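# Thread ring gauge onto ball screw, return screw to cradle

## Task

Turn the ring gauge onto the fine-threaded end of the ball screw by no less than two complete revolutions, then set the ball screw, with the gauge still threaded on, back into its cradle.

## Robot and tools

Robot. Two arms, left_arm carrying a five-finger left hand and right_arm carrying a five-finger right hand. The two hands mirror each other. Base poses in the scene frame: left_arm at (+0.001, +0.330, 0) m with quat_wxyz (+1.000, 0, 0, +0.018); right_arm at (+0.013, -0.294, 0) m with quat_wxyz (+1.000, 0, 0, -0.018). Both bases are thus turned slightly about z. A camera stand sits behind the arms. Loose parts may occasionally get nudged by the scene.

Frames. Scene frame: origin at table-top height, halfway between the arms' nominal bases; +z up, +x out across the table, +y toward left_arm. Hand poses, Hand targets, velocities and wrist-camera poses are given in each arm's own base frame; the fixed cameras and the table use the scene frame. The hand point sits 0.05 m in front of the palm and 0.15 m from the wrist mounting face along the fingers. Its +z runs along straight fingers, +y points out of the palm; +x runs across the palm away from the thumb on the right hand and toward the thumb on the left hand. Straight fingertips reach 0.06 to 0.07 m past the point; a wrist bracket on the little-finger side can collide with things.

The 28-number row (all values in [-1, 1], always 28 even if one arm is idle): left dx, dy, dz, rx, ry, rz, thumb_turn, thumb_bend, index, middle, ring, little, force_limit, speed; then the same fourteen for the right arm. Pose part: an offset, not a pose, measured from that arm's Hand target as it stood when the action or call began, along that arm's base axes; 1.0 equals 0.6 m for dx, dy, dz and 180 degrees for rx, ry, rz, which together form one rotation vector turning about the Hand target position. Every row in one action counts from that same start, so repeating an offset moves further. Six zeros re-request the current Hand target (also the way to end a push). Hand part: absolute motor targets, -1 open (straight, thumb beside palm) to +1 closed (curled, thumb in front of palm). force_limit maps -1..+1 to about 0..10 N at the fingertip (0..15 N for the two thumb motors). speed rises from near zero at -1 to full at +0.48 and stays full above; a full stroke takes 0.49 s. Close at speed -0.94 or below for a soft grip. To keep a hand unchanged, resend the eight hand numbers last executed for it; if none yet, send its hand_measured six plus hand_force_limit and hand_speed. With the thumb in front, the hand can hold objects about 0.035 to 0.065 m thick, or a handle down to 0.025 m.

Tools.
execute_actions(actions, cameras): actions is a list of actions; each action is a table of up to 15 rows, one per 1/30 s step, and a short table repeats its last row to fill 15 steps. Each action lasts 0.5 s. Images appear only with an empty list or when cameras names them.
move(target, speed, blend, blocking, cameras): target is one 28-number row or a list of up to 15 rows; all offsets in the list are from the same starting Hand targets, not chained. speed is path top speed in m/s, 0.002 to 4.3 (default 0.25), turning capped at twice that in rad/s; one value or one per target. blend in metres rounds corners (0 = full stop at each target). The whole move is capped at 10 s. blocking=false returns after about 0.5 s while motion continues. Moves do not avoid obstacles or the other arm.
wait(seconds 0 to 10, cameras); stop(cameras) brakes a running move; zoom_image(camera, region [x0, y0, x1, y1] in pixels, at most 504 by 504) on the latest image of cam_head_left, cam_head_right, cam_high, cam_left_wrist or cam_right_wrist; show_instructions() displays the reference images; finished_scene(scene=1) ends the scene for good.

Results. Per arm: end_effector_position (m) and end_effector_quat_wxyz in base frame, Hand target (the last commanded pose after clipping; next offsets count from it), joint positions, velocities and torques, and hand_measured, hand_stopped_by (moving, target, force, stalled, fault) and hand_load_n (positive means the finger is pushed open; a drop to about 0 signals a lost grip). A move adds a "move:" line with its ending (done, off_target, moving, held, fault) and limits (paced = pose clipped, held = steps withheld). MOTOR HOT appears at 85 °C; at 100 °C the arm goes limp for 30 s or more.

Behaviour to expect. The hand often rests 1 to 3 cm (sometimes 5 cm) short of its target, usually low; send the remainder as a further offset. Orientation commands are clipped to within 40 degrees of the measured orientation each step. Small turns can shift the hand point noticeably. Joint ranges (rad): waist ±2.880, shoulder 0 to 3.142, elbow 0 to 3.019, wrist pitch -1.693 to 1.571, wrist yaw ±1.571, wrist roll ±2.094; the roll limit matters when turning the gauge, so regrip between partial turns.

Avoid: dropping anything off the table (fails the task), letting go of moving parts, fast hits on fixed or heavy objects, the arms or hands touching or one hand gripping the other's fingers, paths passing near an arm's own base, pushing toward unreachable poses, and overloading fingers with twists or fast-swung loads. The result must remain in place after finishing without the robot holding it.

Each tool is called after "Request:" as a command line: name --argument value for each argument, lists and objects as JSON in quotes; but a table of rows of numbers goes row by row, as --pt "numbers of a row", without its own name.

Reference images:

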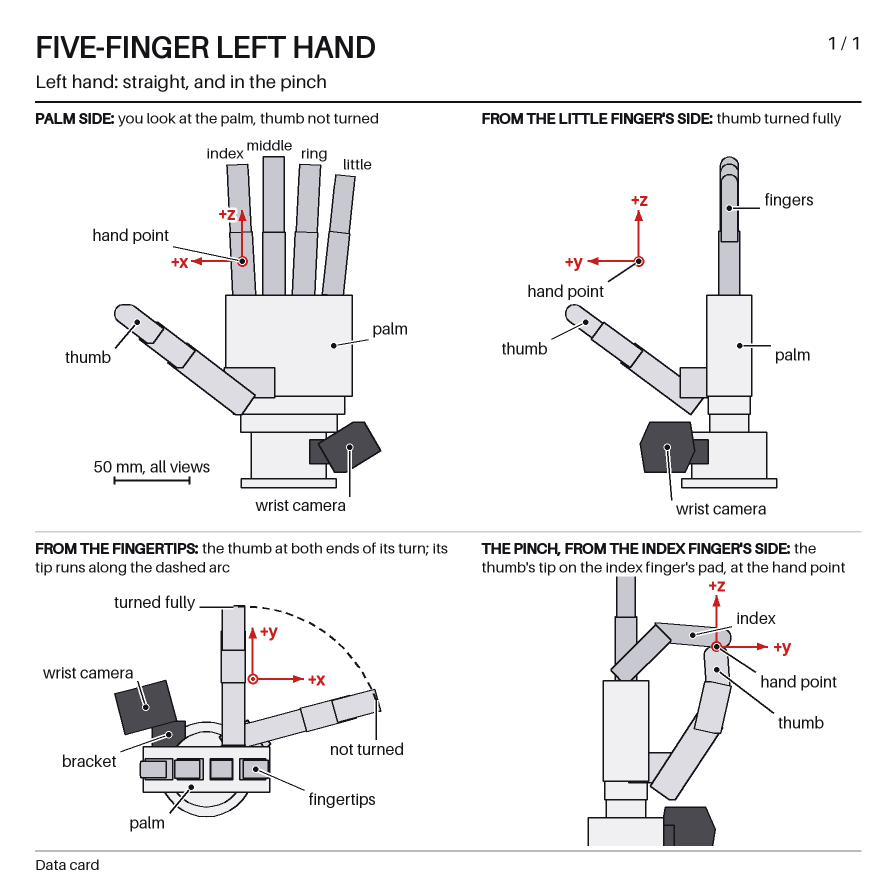

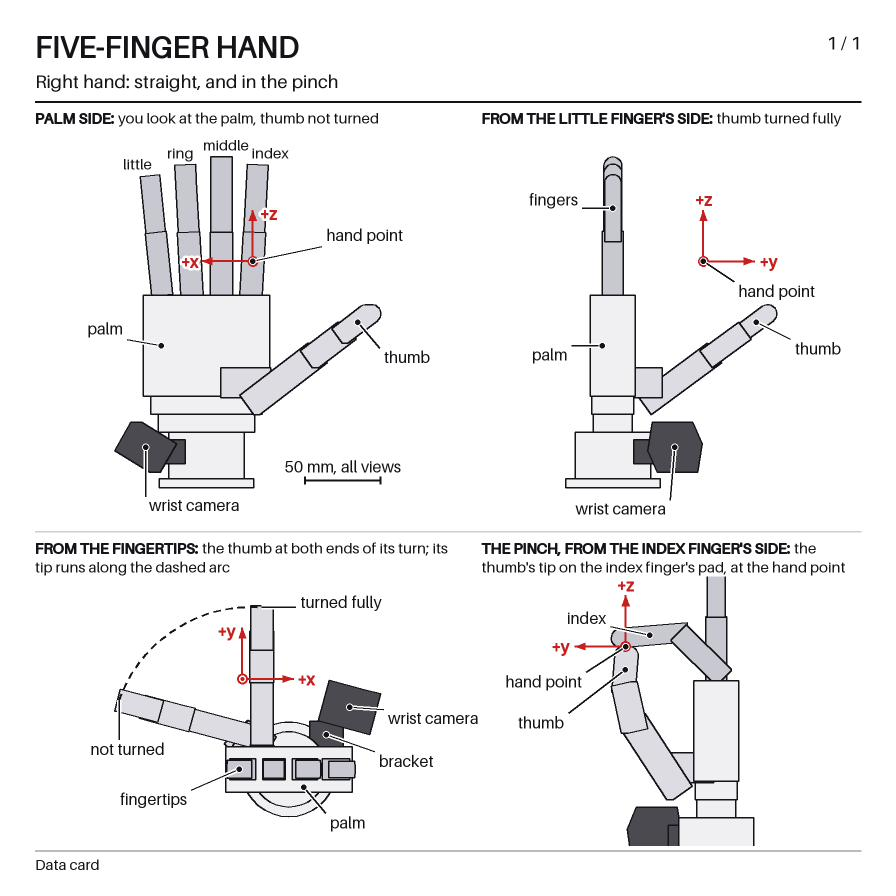

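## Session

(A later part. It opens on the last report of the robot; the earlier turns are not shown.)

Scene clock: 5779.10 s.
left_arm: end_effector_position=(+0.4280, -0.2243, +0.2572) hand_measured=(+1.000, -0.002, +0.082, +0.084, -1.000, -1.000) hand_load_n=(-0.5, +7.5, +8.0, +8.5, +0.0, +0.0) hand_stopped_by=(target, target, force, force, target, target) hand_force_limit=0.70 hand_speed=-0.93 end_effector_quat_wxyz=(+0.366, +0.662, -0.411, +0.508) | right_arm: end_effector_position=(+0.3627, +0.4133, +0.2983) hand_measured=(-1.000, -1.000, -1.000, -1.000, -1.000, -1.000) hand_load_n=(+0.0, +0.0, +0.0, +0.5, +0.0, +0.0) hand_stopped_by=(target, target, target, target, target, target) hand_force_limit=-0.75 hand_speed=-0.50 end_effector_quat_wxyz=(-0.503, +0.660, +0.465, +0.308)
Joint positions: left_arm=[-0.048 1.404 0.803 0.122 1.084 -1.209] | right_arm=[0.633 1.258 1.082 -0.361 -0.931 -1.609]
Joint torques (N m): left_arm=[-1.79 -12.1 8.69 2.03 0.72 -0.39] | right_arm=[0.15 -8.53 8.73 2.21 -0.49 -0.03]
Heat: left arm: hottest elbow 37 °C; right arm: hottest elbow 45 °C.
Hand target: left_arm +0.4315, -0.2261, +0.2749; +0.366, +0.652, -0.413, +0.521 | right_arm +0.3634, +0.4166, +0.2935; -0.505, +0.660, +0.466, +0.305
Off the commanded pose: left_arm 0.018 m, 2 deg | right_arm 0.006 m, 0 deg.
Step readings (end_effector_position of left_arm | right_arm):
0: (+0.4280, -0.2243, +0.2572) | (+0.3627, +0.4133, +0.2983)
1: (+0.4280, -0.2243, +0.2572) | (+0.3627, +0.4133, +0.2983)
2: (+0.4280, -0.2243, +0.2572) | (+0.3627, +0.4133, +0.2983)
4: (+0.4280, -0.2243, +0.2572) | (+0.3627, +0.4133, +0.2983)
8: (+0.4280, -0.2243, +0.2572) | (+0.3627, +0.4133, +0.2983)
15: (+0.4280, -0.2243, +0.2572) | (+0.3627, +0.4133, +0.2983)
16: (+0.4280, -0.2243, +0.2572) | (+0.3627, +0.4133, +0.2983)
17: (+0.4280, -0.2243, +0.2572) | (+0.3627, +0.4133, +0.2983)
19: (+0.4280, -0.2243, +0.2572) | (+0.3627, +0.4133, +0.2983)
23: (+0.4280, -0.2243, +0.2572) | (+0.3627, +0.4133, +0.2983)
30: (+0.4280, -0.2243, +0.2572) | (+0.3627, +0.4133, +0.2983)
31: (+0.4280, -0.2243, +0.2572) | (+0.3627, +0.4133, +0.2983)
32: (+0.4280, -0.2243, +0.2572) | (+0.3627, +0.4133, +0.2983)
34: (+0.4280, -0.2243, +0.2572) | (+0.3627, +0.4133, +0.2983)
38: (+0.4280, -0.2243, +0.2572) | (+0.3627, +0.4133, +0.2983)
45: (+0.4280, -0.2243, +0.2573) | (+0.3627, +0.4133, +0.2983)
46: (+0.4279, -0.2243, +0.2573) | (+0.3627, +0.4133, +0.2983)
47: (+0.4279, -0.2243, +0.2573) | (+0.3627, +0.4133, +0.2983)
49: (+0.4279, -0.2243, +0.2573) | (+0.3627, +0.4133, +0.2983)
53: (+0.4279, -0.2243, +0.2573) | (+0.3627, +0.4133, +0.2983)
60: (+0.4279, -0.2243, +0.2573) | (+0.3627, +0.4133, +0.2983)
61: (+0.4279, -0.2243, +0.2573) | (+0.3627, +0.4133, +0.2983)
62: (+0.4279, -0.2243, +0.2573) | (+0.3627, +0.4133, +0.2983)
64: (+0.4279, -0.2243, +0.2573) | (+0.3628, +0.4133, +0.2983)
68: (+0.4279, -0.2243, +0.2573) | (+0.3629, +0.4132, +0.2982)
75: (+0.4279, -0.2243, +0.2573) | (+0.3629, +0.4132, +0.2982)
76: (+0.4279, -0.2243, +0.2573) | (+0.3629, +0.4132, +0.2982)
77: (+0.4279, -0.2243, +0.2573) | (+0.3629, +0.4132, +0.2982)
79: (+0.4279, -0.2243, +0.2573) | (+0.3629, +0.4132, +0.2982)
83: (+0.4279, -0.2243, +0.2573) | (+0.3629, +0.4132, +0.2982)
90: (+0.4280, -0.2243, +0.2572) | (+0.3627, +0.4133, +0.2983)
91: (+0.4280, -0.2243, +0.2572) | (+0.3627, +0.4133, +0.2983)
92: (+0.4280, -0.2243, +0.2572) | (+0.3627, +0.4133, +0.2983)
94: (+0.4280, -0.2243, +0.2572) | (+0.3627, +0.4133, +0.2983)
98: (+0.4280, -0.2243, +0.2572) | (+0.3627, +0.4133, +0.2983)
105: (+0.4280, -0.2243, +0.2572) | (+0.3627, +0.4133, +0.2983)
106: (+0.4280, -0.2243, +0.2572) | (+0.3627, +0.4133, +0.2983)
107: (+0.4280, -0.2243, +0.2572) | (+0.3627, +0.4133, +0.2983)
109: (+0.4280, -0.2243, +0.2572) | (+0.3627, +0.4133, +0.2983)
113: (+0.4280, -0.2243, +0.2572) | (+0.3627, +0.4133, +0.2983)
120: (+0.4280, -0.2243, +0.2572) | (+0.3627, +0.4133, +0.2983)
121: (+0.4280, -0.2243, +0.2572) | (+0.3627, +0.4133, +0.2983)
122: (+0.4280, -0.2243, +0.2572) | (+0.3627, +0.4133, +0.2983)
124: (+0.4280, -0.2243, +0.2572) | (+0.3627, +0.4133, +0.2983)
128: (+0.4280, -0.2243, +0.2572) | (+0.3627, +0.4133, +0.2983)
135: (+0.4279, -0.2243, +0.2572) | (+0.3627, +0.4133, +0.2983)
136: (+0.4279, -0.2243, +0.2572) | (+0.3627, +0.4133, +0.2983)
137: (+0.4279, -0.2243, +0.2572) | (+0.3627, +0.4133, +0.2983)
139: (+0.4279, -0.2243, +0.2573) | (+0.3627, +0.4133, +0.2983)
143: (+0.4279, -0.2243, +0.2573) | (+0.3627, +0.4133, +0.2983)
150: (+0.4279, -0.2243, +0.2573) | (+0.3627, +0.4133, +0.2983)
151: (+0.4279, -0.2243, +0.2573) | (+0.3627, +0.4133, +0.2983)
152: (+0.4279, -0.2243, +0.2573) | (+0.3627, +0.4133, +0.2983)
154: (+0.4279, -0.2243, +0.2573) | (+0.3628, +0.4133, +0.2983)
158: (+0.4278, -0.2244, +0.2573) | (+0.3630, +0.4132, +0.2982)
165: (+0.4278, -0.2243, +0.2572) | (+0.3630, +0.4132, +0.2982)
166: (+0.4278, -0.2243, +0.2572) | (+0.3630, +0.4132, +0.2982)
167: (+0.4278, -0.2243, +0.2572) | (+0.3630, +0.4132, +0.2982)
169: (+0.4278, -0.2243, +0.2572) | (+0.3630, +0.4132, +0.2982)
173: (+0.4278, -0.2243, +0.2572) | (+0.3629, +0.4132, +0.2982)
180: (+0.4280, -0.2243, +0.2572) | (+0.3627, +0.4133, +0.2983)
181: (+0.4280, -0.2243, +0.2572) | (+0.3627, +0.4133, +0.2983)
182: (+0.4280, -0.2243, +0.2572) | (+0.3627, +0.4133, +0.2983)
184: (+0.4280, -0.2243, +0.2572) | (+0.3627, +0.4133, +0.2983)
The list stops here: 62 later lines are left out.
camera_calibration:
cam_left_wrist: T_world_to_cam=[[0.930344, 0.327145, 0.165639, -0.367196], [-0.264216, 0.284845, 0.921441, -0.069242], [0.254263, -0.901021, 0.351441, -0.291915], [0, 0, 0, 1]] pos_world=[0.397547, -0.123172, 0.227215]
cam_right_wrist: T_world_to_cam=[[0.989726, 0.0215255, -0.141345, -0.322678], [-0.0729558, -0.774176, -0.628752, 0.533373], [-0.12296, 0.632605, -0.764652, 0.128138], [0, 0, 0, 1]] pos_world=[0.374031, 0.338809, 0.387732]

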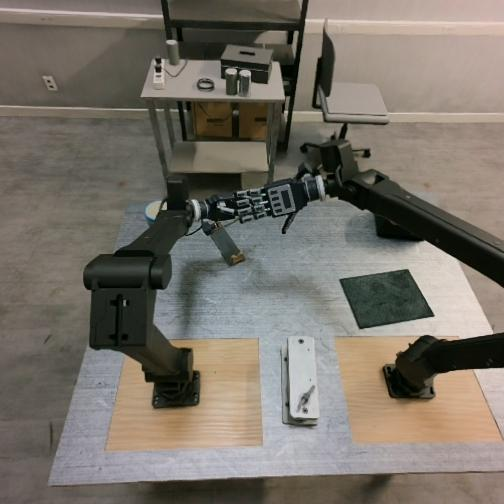

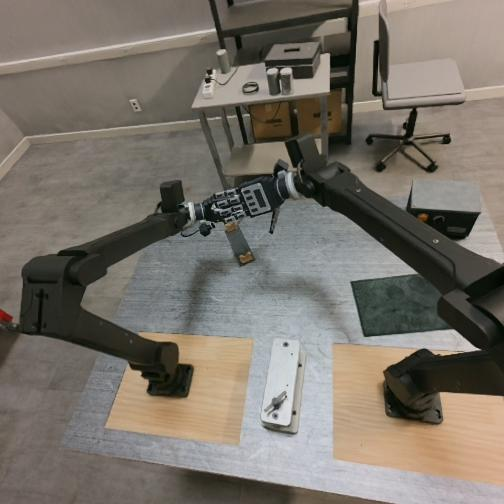

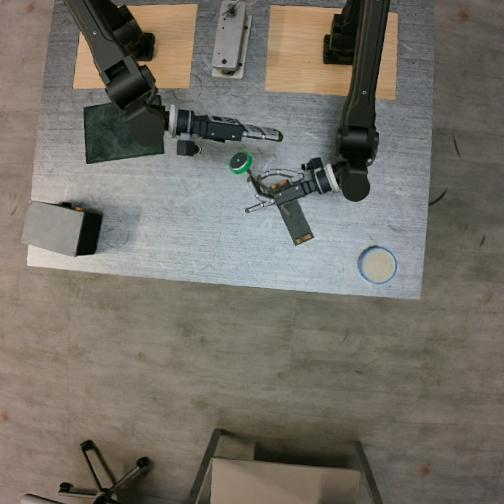

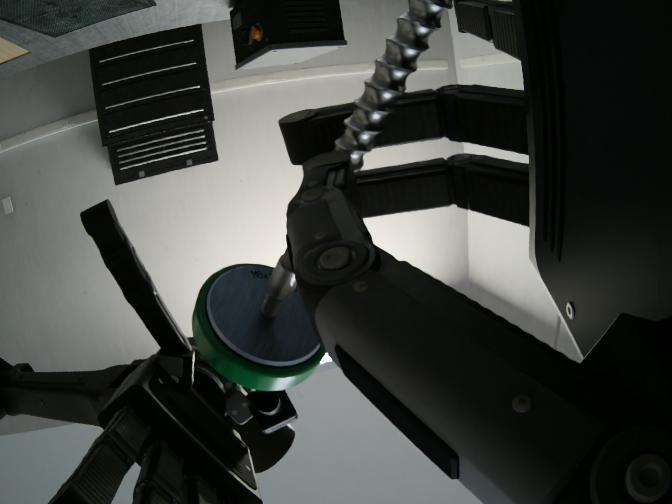

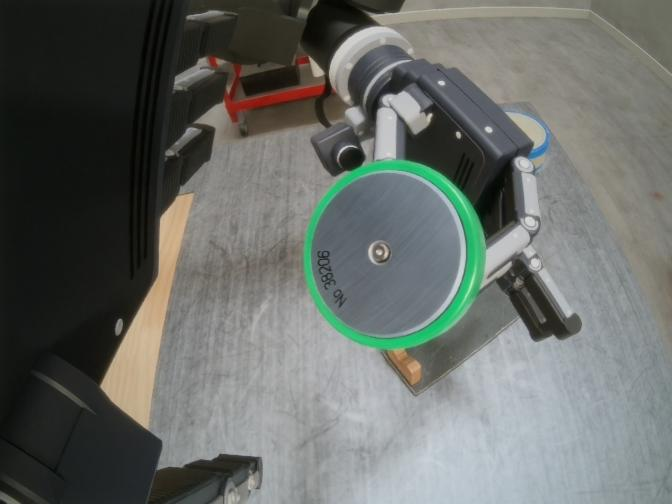

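Request:
move --pt "0 0 0 0 0 0 1 0.0 0.7 0.7 -1 -1 0.7 -0.93 -0.11 0 0.01 0 0 0 -1 -1 -1 -1 -1 -1 -0.75 -0.5" --pt "0 0 0 0 0 0 1 0.0 0.7 0.7 -1 -1 0.7 -0.93 -0.15 -0.5 0.02 0 0 0 -1 -1 -1 -1 -1 -1 -0.75 -0.5" --blend '[0.03, 0]' --speed 0.2 --cameras '["all"]'

Scene clock: 5844.30 s.
left_arm: end_effector_position=(+0.4280, -0.2243, +0.2572) hand_measured=(+1.000, -0.002, +0.082, +0.084, -1.000, -1.000) hand_load_n=(-0.5, +7.5, +7.5, +8.5, +0.0, +0.0) hand_stopped_by=(target, target, force, force, target, target) hand_force_limit=0.70 hand_speed=-0.93 end_effector_quat_wxyz=(+0.366, +0.662, -0.411, +0.508) | right_arm: end_effector_position=(+0.2743, +0.1213, +0.3061) hand_measured=(-1.000, -1.000, -1.000, -1.000, -1.000, -1.000) hand_load_n=(+0.0, +0.0, +0.0, +0.0, +0.0, +0.0) hand_stopped_by=(target, target, target, target, target, target) hand_force_limit=-0.75 hand_speed=-0.50 end_effector_quat_wxyz=(-0.445, +0.731, +0.313, +0.412)
Joint positions: left_arm=[-0.048 1.404 0.803 0.122 1.084 -1.209] | right_arm=[-0.153 0.641 0.793 -1.123 -1.243 -2.096]
Joint torques (N m): left_arm=[-1.67 -11.81 8.69 2.03 0.72 -0.4] | right_arm=[-0.97 -0.62 8.25 0.91 -0.52 -0.17]
Heat: left arm: hottest elbow 37 °C; right arm: hottest elbow 45 °C.
Hand target: left_arm +0.4315, -0.2261, +0.2749; +0.366, +0.652, -0.413, +0.521 | right_arm +0.2734, +0.1165, +0.3056; -0.504, +0.660, +0.466, +0.305
Off the commanded pose: left_arm 0.018 m, 2 deg | right_arm 0.005 m, 24 deg.
joint sent to its limit (right arm) — joint 6 (wrist roll), lower limit. The joint targets are off in orientation, not in position.
move: off_target (left_arm, right_arm)
camera_calibration:
cam_left_wrist: T_world_to_cam=[[0.930344, 0.327145, 0.165639, -0.367196], [-0.264216, 0.284845, 0.921441, -0.069242], [0.254263, -0.901021, 0.351441, -0.291915], [0, 0, 0, 1]] pos_world=[0.397547, -0.123172, 0.227215]
cam_right_wrist: T_world_to_cam=[[0.916534, -0.368909, -0.154504, -0.156399], [-0.3739, -0.653157, -0.658471, 0.382642], [0.142, 0.66128, -0.736576, 0.22322], [0, 0, 0, 1]] pos_world=[0.254718, 0.0446178, 0.392213]

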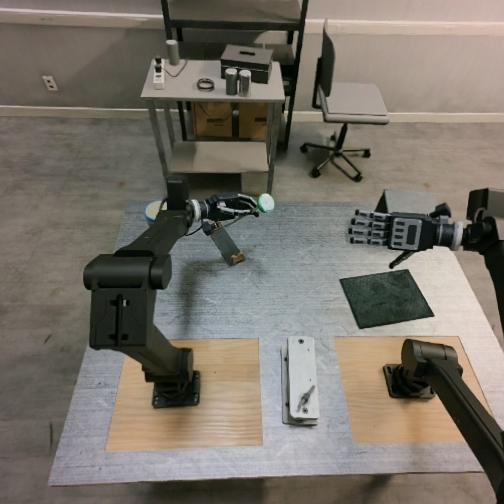

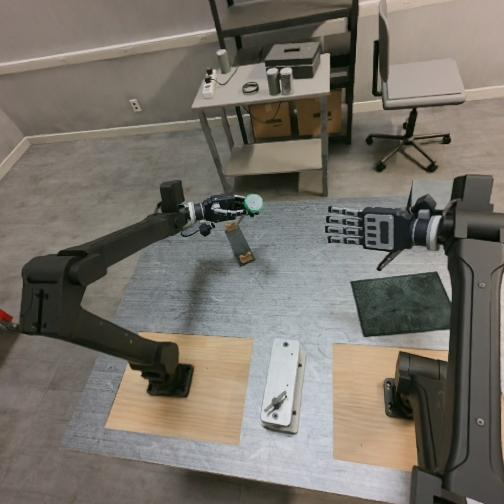

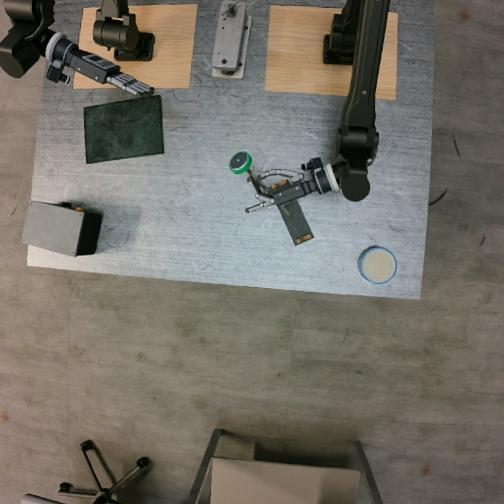

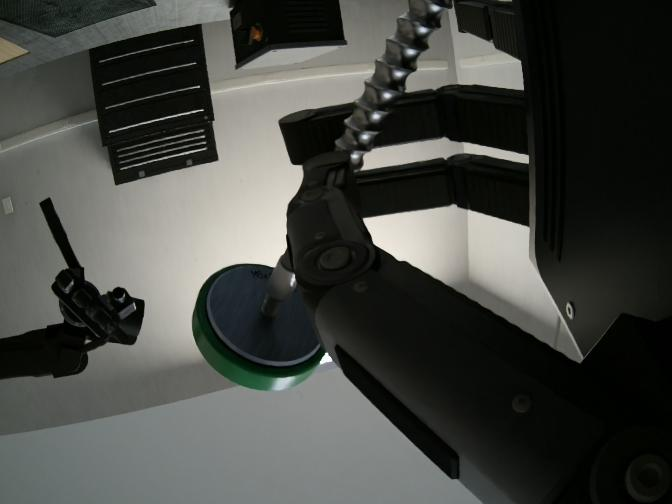

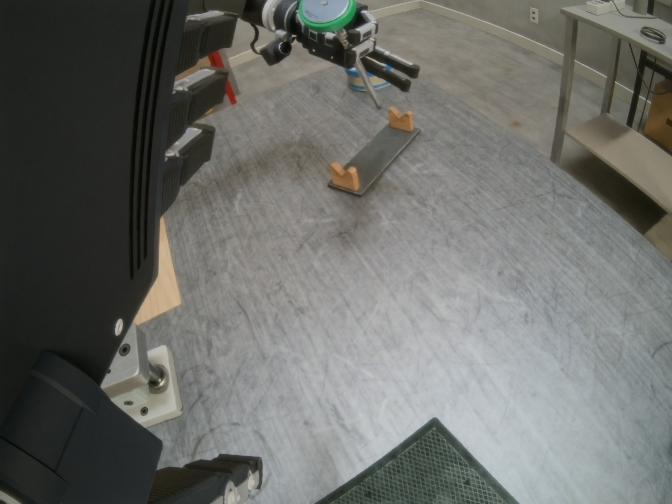

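Request:
zoom_image --camera "cam_right_wrist" --region '[240, 0, 440, 210]'

Request:
zoom_image --camera "cam_high" --region '[220, 130, 380, 270]'

Scaled by 2.400 from the camera's 672x504 image, which has a finer 960x720 frame.

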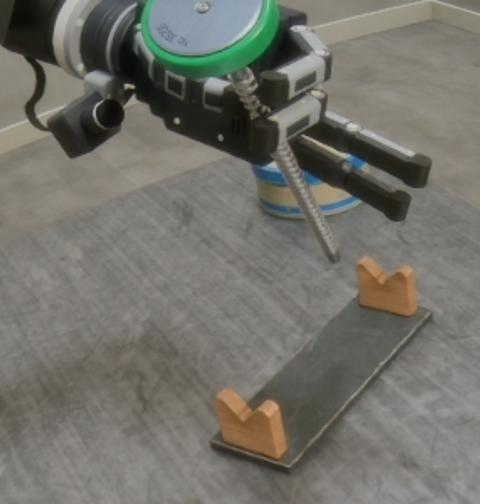

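Scaled by 3.150 from the camera's 504x504 image, which has a finer 720x720 frame.

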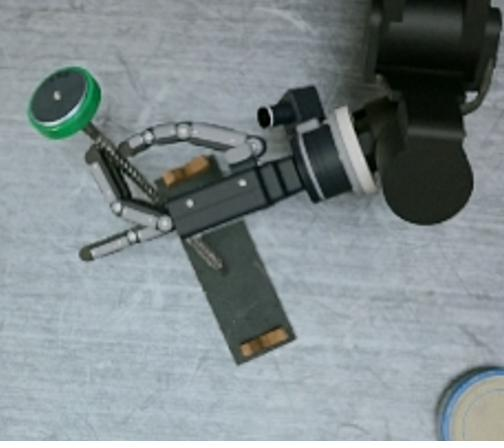

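Request:
execute_actions --actions '[[[0,0,0,0,0,0,1,0.0,0.7,0.7,-0.5,-1,0.7,-0.9,0,0,0,0,0,0,-1,-1,-1,-1,-1,-1,-0.75,-0.5]],[[0,0,0,0,0,0,1,0.0,0.7,0.7,-0.5,-1,0.7,-0.9,0,0,0,0,0,0,-1,-1,-1,-1,-1,-1,-0.75,-0.5]],[[0,0,0,0,0,0,1,0.0,0.7,0.7,-0.5,-1,0.7,-0.9,0,0,0,0,0,0,-1,-1,-1,-1,-1,-1,-0.75,-0.5]],[[0,0,0,0,0,0,1,0.0,0.7,0.7,-0.5,-1,0.7,-0.9,0,0,0,0,0,0,-1,-1,-1,-1,-1,-1,-0.75,-0.5]]]' --cameras '["cam_high","cam_left_wrist","cam_right_wrist"]'

Request:
zoom_image --camera "cam_right_wrist" --region '[240, 0, 440, 210]'

Request:
zoom_image --camera "cam_high" --region '[220, 130, 380, 270]'

Scene clock: 5863.73 s.
left_arm: end_effector_position=(+0.4280, -0.2243, +0.2572) hand_measured=(+1.000, -0.002, +0.082, +0.084, -0.500, -1.000) hand_load_n=(-0.5, +7.5, +7.5, +8.5, +0.0, +0.0) hand_stopped_by=(target, target, force, force, target, target) hand_force_limit=0.70 hand_speed=-0.90 end_effector_quat_wxyz=(+0.366, +0.662, -0.411, +0.508) | right_arm: end_effector_position=(+0.2740, +0.1206, +0.3050) hand_measured=(-1.000, -1.000, -1.000, -1.000, -1.000, -1.000) hand_load_n=(+0.0, +0.0, +0.0, +0.0, +0.0, +0.0) hand_stopped_by=(target, target, target, target, target, target) hand_force_limit=-0.75 hand_speed=-0.50 end_effector_quat_wxyz=(-0.443, +0.733, +0.312, +0.411)
Joint positions: left_arm=[-0.048 1.404 0.803 0.122 1.084 -1.209] | right_arm=[-0.153 0.641 0.793 -1.126 -1.238 -2.096]
Joint torques (N m): left_arm=[-1.55 -11.99 8.61 2 0.74 -0.4] | right_arm=[-0.73 -0.67 8.4 0.9 -0.53 -0.16]
Heat: left arm: hottest elbow 37 °C; right arm: hottest elbow 42 °C.
Hand target: left_arm +0.4315, -0.2261, +0.2749; +0.366, +0.652, -0.413, +0.521 | right_arm +0.2734, +0.1165, +0.3056; -0.504, +0.660, +0.466, +0.305
Off the commanded pose: left_arm 0.018 m, 2 deg | right_arm 0.004 m, 24 deg.
joint sent to its limit (right arm) — joint 6 (wrist roll), lower limit. The joint targets are off in orientation, not in position.
Step readings (end_effector_position of left_arm | right_arm):
0: (+0.4280, -0.2243, +0.2572) | (+0.2743, +0.1213, +0.3061)
1: (+0.4280, -0.2243, +0.2572) | (+0.2743, +0.1213, +0.3061)
2: (+0.4280, -0.2243, +0.2572) | (+0.2743, +0.1212, +0.3061)
4: (+0.4280, -0.2243, +0.2572) | (+0.2742, +0.1211, +0.3059)
8: (+0.4280, -0.2243, +0.2572) | (+0.2742, +0.1210, +0.3056)
15: (+0.4280, -0.2243, +0.2572) | (+0.2741, +0.1208, +0.3054)
16: (+0.4280, -0.2243, +0.2572) | (+0.2741, +0.1208, +0.3053)
17: (+0.4280, -0.2243, +0.2572) | (+0.2741, +0.1208, +0.3053)
19: (+0.4280, -0.2243, +0.2572) | (+0.2741, +0.1207, +0.3052)
23: (+0.4280, -0.2243, +0.2572) | (+0.2741, +0.1207, +0.3052)
30: (+0.4280, -0.2243, +0.2572) | (+0.2741, +0.1207, +0.3051)
31: (+0.4280, -0.2243, +0.2572) | (+0.2741, +0.1207, +0.3051)
32: (+0.4280, -0.2243, +0.2572) | (+0.2741, +0.1207, +0.3051)
34: (+0.4280, -0.2243, +0.2572) | (+0.2741, +0.1207, +0.3051)
38: (+0.4280, -0.2243, +0.2572) | (+0.2741, +0.1207, +0.3051)
45: (+0.4280, -0.2243, +0.2572) | (+0.2741, +0.1207, +0.3051)
46: (+0.4280, -0.2243, +0.2572) | (+0.2740, +0.1207, +0.3050)
47: (+0.4280, -0.2243, +0.2572) | (+0.2740, +0.1207, +0.3050)
49: (+0.4280, -0.2243, +0.2572) | (+0.2740, +0.1207, +0.3050)
53: (+0.4280, -0.2243, +0.2572) | (+0.2740, +0.1206, +0.3050)
60: (+0.4280, -0.2243, +0.2572) | (+0.2740, +0.1206, +0.3050)
camera_calibration:
cam_left_wrist: T_world_to_cam=[[0.930344, 0.327145, 0.165639, -0.367196], [-0.264216, 0.284845, 0.921441, -0.069242], [0.254263, -0.901021, 0.351441, -0.291915], [0, 0, 0, 1]] pos_world=[0.397547, -0.123172, 0.227215]
cam_right_wrist: T_world_to_cam=[[0.914821, -0.372165, -0.156832, -0.155009], [-0.378498, -0.654636, -0.654363, 0.381645], [0.140864, 0.657986, -0.739738, 0.224512], [0, 0, 0, 1]] pos_world=[0.254631, 0.044424, 0.391504]
Images, in order (width x height): cam_high 504x504, cam_left_wrist 672x504, cam_right_wrist 672x504.

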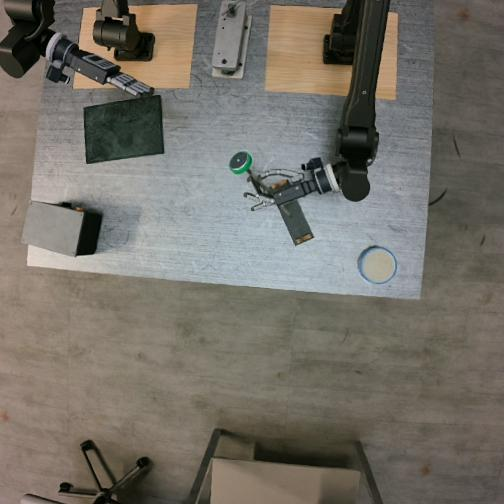

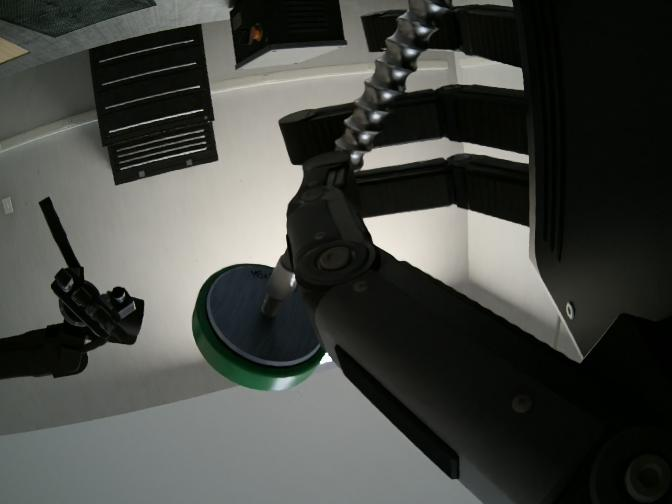

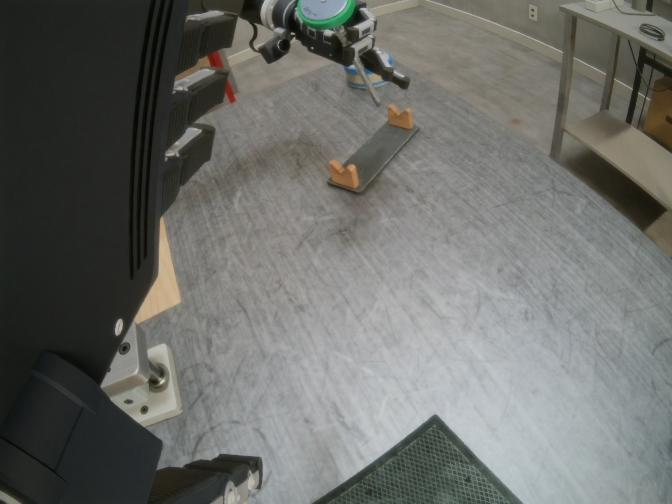

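Scaled by 2.400 from the camera's 672x504 image, which has a finer 960x720 frame.

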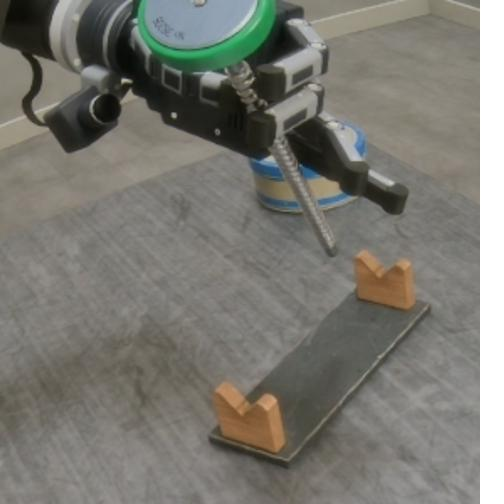

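Scaled by 3.150 from the camera's 504x504 image, which has a finer 720x720 frame.

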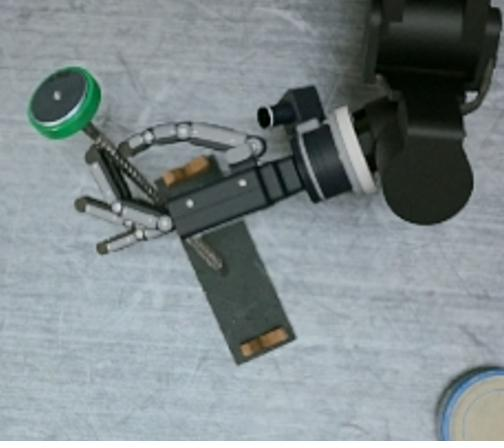

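Request:
execute_actions --actions '[[[0,0,0,0,0,0,1,0.0,0.7,0.7,0.0,-1,0.7,-0.9,0,0,0,0,0,0,-1,-1,-1,-1,-1,-1,-0.75,-0.5]],[[0,0,0,0,0,0,1,0.0,0.7,0.7,0.0,-1,0.7,-0.9,0,0,0,0,0,0,-1,-1,-1,-1,-1,-1,-0.75,-0.5]],[[0,0,0,0,0,0,1,0.0,0.7,0.7,0.0,-1,0.7,-0.9,0,0,0,0,0,0,-1,-1,-1,-1,-1,-1,-0.75,-0.5]],[[0,0,0,0,0,0,1,0.0,0.7,0.7,0.0,-1,0.7,-0.9,0,0,0,0,0,0,-1,-1,-1,-1,-1,-1,-0.75,-0.5]]]' --cameras '["cam_high","cam_left_wrist","cam_right_wrist"]'

Request:
zoom_image --camera "cam_right_wrist" --region '[240, 0, 440, 210]'

Request:
zoom_image --camera "cam_high" --region '[220, 130, 380, 270]'

Scene clock: 5874.20 s.
left_arm: end_effector_position=(+0.4280, -0.2243, +0.2572) hand_measured=(+1.000, -0.002, +0.082, +0.084, +0.000, -1.000) hand_load_n=(-0.5, +7.5, +8.0, +9.0, +0.0, +0.0) hand_stopped_by=(target, target, force, force, target, target) hand_force_limit=0.70 hand_speed=-0.90 end_effector_quat_wxyz=(+0.366, +0.662, -0.411, +0.508) | right_arm: end_effector_position=(+0.2740, +0.1206, +0.3050) hand_measured=(-1.000, -1.000, -1.000, -1.000, -1.000, -1.000) hand_load_n=(+0.0, +0.0, +0.0, +0.0, +0.0, +0.0) hand_stopped_by=(target, target, target, target, target, target) hand_force_limit=-0.75 hand_speed=-0.50 end_effector_quat_wxyz=(-0.443, +0.733, +0.312, +0.411)
Joint positions: left_arm=[-0.048 1.404 0.803 0.122 1.084 -1.209] | right_arm=[-0.153 0.641 0.793 -1.126 -1.238 -2.096]
Joint torques (N m): left_arm=[-1.55 -11.75 8.68 2.09 0.73 -0.41] | right_arm=[-0.79 -0.5 8.4 0.88 -0.53 -0.16]
Heat: left arm: hottest elbow 37 °C; right arm: hottest elbow 42 °C.
Hand target: left_arm +0.4315, -0.2261, +0.2749; +0.366, +0.652, -0.413, +0.521 | right_arm +0.2734, +0.1165, +0.3056; -0.504, +0.660, +0.466, +0.305
Off the commanded pose: left_arm 0.018 m, 2 deg | right_arm 0.004 m, 24 deg.
joint sent to its limit (right arm) — joint 6 (wrist roll), lower limit. The joint targets are off in orientation, not in position.
Step readings (end_effector_position of left_arm | right_arm):
0: (+0.4280, -0.2243, +0.2572) | (+0.2740, +0.1206, +0.3050)
1: (+0.4280, -0.2243, +0.2572) | (+0.2740, +0.1206, +0.3050)
2: (+0.4280, -0.2243, +0.2572) | (+0.2740, +0.1206, +0.3050)
4: (+0.4280, -0.2243, +0.2572) | (+0.2740, +0.1206, +0.3050)
8: (+0.4280, -0.2243, +0.2572) | (+0.2740, +0.1206, +0.3050)
15: (+0.4280, -0.2243, +0.2572) | (+0.2740, +0.1206, +0.3050)
16: (+0.4280, -0.2243, +0.2572) | (+0.2740, +0.1206, +0.3050)
17: (+0.4280, -0.2243, +0.2572) | (+0.2740, +0.1206, +0.3050)
19: (+0.4280, -0.2243, +0.2572) | (+0.2740, +0.1206, +0.3050)
23: (+0.4280, -0.2243, +0.2572) | (+0.2740, +0.1206, +0.3050)
30: (+0.4280, -0.2243, +0.2572) | (+0.2740, +0.1206, +0.3050)
31: (+0.4280, -0.2243, +0.2572) | (+0.2740, +0.1206, +0.3050)
32: (+0.4280, -0.2243, +0.2572) | (+0.2740, +0.1206, +0.3050)
34: (+0.4280, -0.2243, +0.2572) | (+0.2740, +0.1206, +0.3050)
38: (+0.4280, -0.2243, +0.2572) | (+0.2740, +0.1206, +0.3050)
45: (+0.4280, -0.2243, +0.2572) | (+0.2740, +0.1206, +0.3050)
46: (+0.4280, -0.2243, +0.2572) | (+0.2740, +0.1206, +0.3050)
47: (+0.4280, -0.2243, +0.2572) | (+0.2740, +0.1206, +0.3050)
49: (+0.4280, -0.2243, +0.2572) | (+0.2740, +0.1206, +0.3050)
53: (+0.4280, -0.2243, +0.2572) | (+0.2740, +0.1206, +0.3050)
60: (+0.4280, -0.2243, +0.2572) | (+0.2740, +0.1206, +0.3050)
camera_calibration:
cam_left_wrist: T_world_to_cam=[[0.930344, 0.327145, 0.165639, -0.367196], [-0.264216, 0.284845, 0.921441, -0.069242], [0.254263, -0.901021, 0.351441, -0.291915], [0, 0, 0, 1]] pos_world=[0.397547, -0.123172, 0.227215]
cam_right_wrist: T_world_to_cam=[[0.914821, -0.372165, -0.156832, -0.155009], [-0.378498, -0.654636, -0.654363, 0.381645], [0.140864, 0.657986, -0.739738, 0.224512], [0, 0, 0, 1]] pos_world=[0.254631, 0.044424, 0.391504]
Images, in order (width x height): cam_high 504x504, cam_left_wrist 672x504, cam_right_wrist 672x504.

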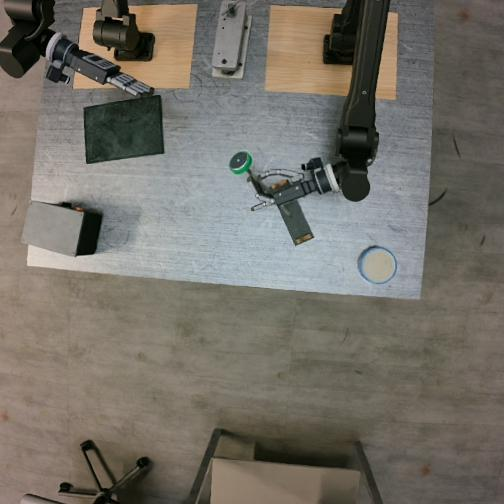

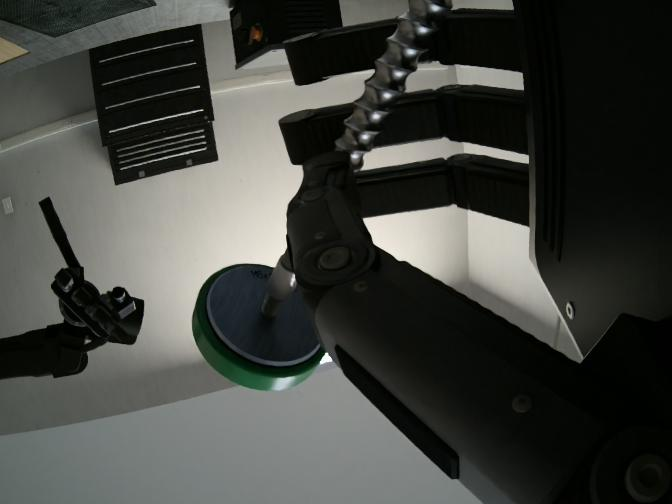

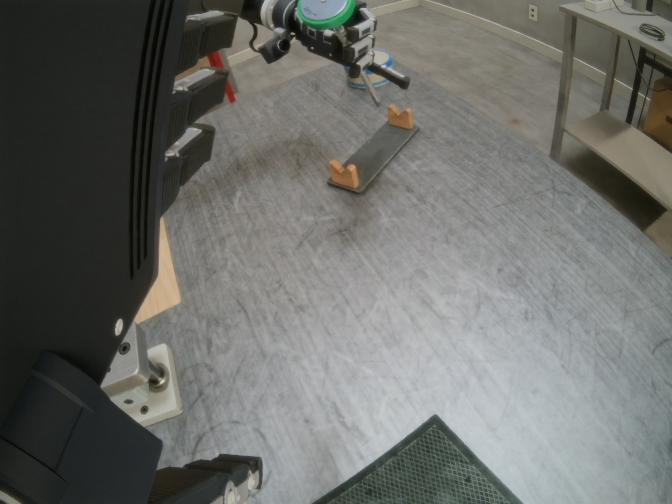

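Scaled by 2.400 from the camera's 672x504 image, which has a finer 960x720 frame.

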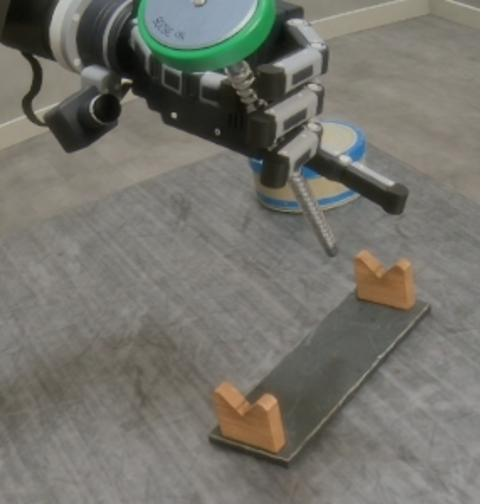

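Scaled by 3.150 from the camera's 504x504 image, which has a finer 720x720 frame.

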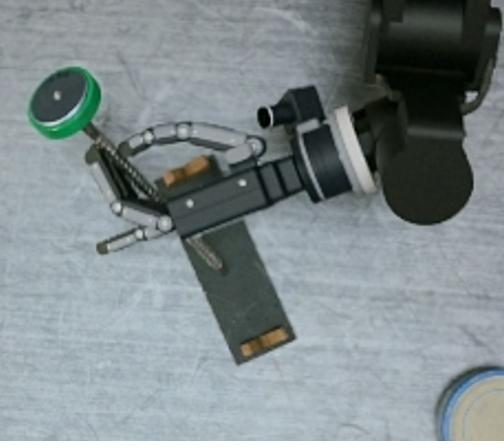

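Request:
execute_actions --actions '[[[0,0,0,0,0,0,1,0.0,0.7,0.7,0.3,-1,0.7,-0.9,0,0,0,0,0,0,-1,-1,-1,-1,-1,-1,-0.75,-0.5]],[[0,0,0,0,0,0,1,0.0,0.7,0.7,0.3,-1,0.7,-0.9,0,0,0,0,0,0,-1,-1,-1,-1,-1,-1,-0.75,-0.5]],[[0,0,0,0,0,0,1,0.0,0.7,0.7,0.3,-1,0.7,-0.9,0,0,0,0,0,0,-1,-1,-1,-1,-1,-1,-0.75,-0.5]]]' --cameras '["cam_high","cam_left_wrist","cam_right_wrist"]'

Request:
zoom_image --camera "cam_right_wrist" --region '[240, 0, 440, 210]'

Request:
zoom_image --camera "cam_high" --region '[220, 130, 380, 270]'

Scene clock: 5891.77 s.
left_arm: end_effector_position=(+0.4284, -0.2243, +0.2572) hand_measured=(+1.000, -0.004, +0.082, +0.084, +0.276, -1.000) hand_load_n=(+4.0, +19.0, +19.0, +0.5, +9.0, +0.0) hand_stopped_by=(target, target, force, force, force, target) hand_force_limit=0.70 hand_speed=-0.90 end_effector_quat_wxyz=(+0.366, +0.663, -0.410, +0.508) | right_arm: end_effector_position=(+0.2740, +0.1206, +0.3050) hand_measured=(-1.000, -1.000, -1.000, -1.000, -1.000, -1.000) hand_load_n=(+0.0, +0.0, +0.0, +0.0, +0.0, +0.0) hand_stopped_by=(target, target, target, target, target, target) hand_force_limit=-0.75 hand_speed=-0.50 end_effector_quat_wxyz=(-0.443, +0.733, +0.312, +0.411)
Joint positions: left_arm=[-0.048 1.404 0.803 0.122 1.082 -1.211] | right_arm=[-0.153 0.641 0.793 -1.126 -1.238 -2.096]
Joint torques (N m): left_arm=[-1.73 -11.87 8.66 2.03 0.79 -0.4] | right_arm=[-0.73 -0.44 8.42 0.92 -0.52 -0.17]
Heat: left arm: hottest elbow 37 °C; right arm: hottest elbow 42 °C.
Hand target: left_arm +0.4315, -0.2261, +0.2749; +0.366, +0.652, -0.413, +0.521 | right_arm +0.2734, +0.1165, +0.3056; -0.504, +0.660, +0.466, +0.305
Off the commanded pose: left_arm 0.018 m, 2 deg | right_arm 0.004 m, 24 deg.
joint sent to its limit (right arm) — joint 6 (wrist roll), lower limit. The joint targets are off in orientation, not in position.
Step readings (end_effector_position of left_arm | right_arm):
0: (+0.4280, -0.2243, +0.2572) | (+0.2740, +0.1206, +0.3050)
1: (+0.4280, -0.2243, +0.2572) | (+0.2740, +0.1206, +0.3050)
2: (+0.4280, -0.2243, +0.2572) | (+0.2740, +0.1206, +0.3050)
4: (+0.4280, -0.2243, +0.2572) | (+0.2740, +0.1206, +0.3050)
8: (+0.4280, -0.2243, +0.2572) | (+0.2740, +0.1206, +0.3050)
15: (+0.4280, -0.2243, +0.2572) | (+0.2740, +0.1206, +0.3050)
16: (+0.4280, -0.2243, +0.2572) | (+0.2740, +0.1206, +0.3050)
17: (+0.4280, -0.2243, +0.2572) | (+0.2740, +0.1206, +0.3050)
19: (+0.4280, -0.2243, +0.2572) | (+0.2740, +0.1206, +0.3050)
23: (+0.4281, -0.2243, +0.2572) | (+0.2740, +0.1206, +0.3050)
30: (+0.4281, -0.2243, +0.2572) | (+0.2740, +0.1206, +0.3050)
31: (+0.4281, -0.2243, +0.2572) | (+0.2740, +0.1206, +0.3050)
32: (+0.4282, -0.2243, +0.2573) | (+0.2740, +0.1206, +0.3050)
34: (+0.4284, -0.2243, +0.2572) | (+0.2740, +0.1206, +0.3050)
38: (+0.4284, -0.2243, +0.2572) | (+0.2740, +0.1206, +0.3050)
45: (+0.4284, -0.2243, +0.2572) | (+0.2740, +0.1206, +0.3050)
camera_calibration:
cam_left_wrist: T_world_to_cam=[[0.930024, 0.328842, 0.164069, -0.366668], [-0.263216, 0.284491, 0.921837, -0.069688], [0.256462, -0.900516, 0.351139, -0.292799], [0, 0, 0, 1]] pos_world=[0.397759, -0.123269, 0.227213]
cam_right_wrist: T_world_to_cam=[[0.914821, -0.372165, -0.156832, -0.155009], [-0.378498, -0.654636, -0.654363, 0.381645], [0.140864, 0.657986, -0.739738, 0.224512], [0, 0, 0, 1]] pos_world=[0.254631, 0.044424, 0.391504]
Images, in order (width x height): cam_high 504x504, cam_left_wrist 672x504, cam_right_wrist 672x504.

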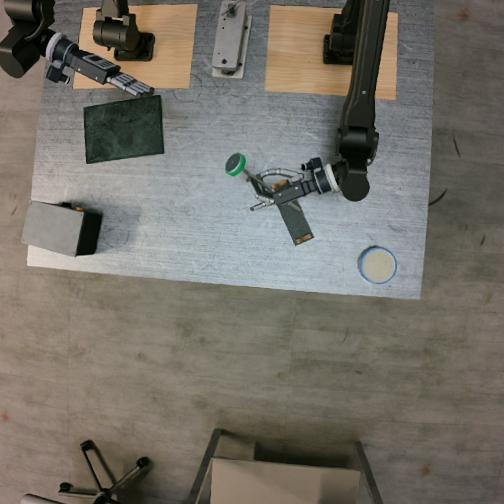

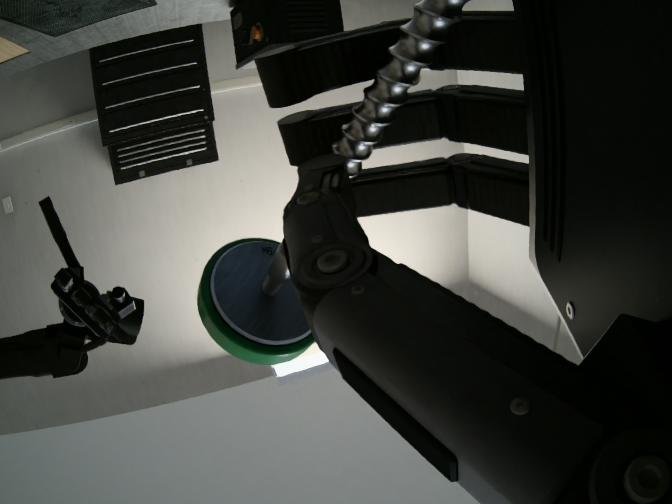

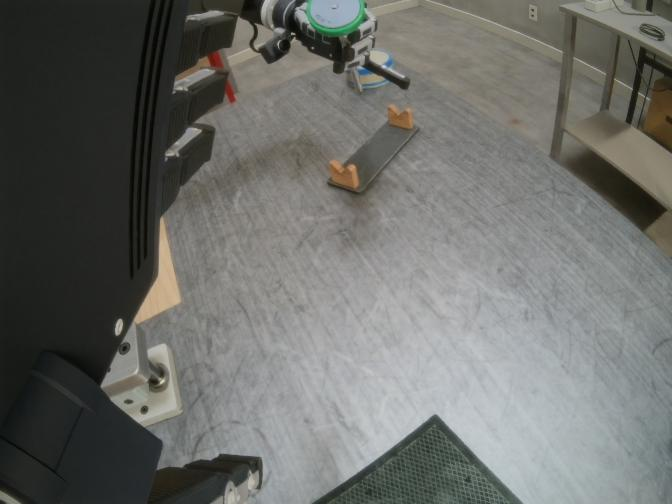

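Scaled by 2.400 from the camera's 672x504 image, which has a finer 960x720 frame.

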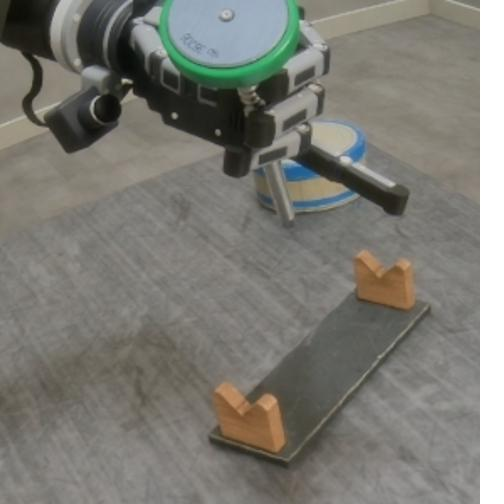

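Scaled by 3.150 from the camera's 504x504 image, which has a finer 720x720 frame.

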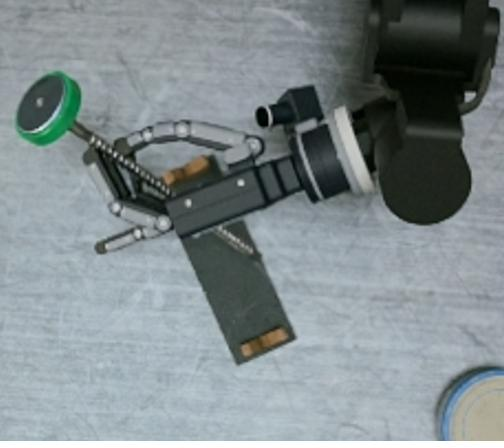

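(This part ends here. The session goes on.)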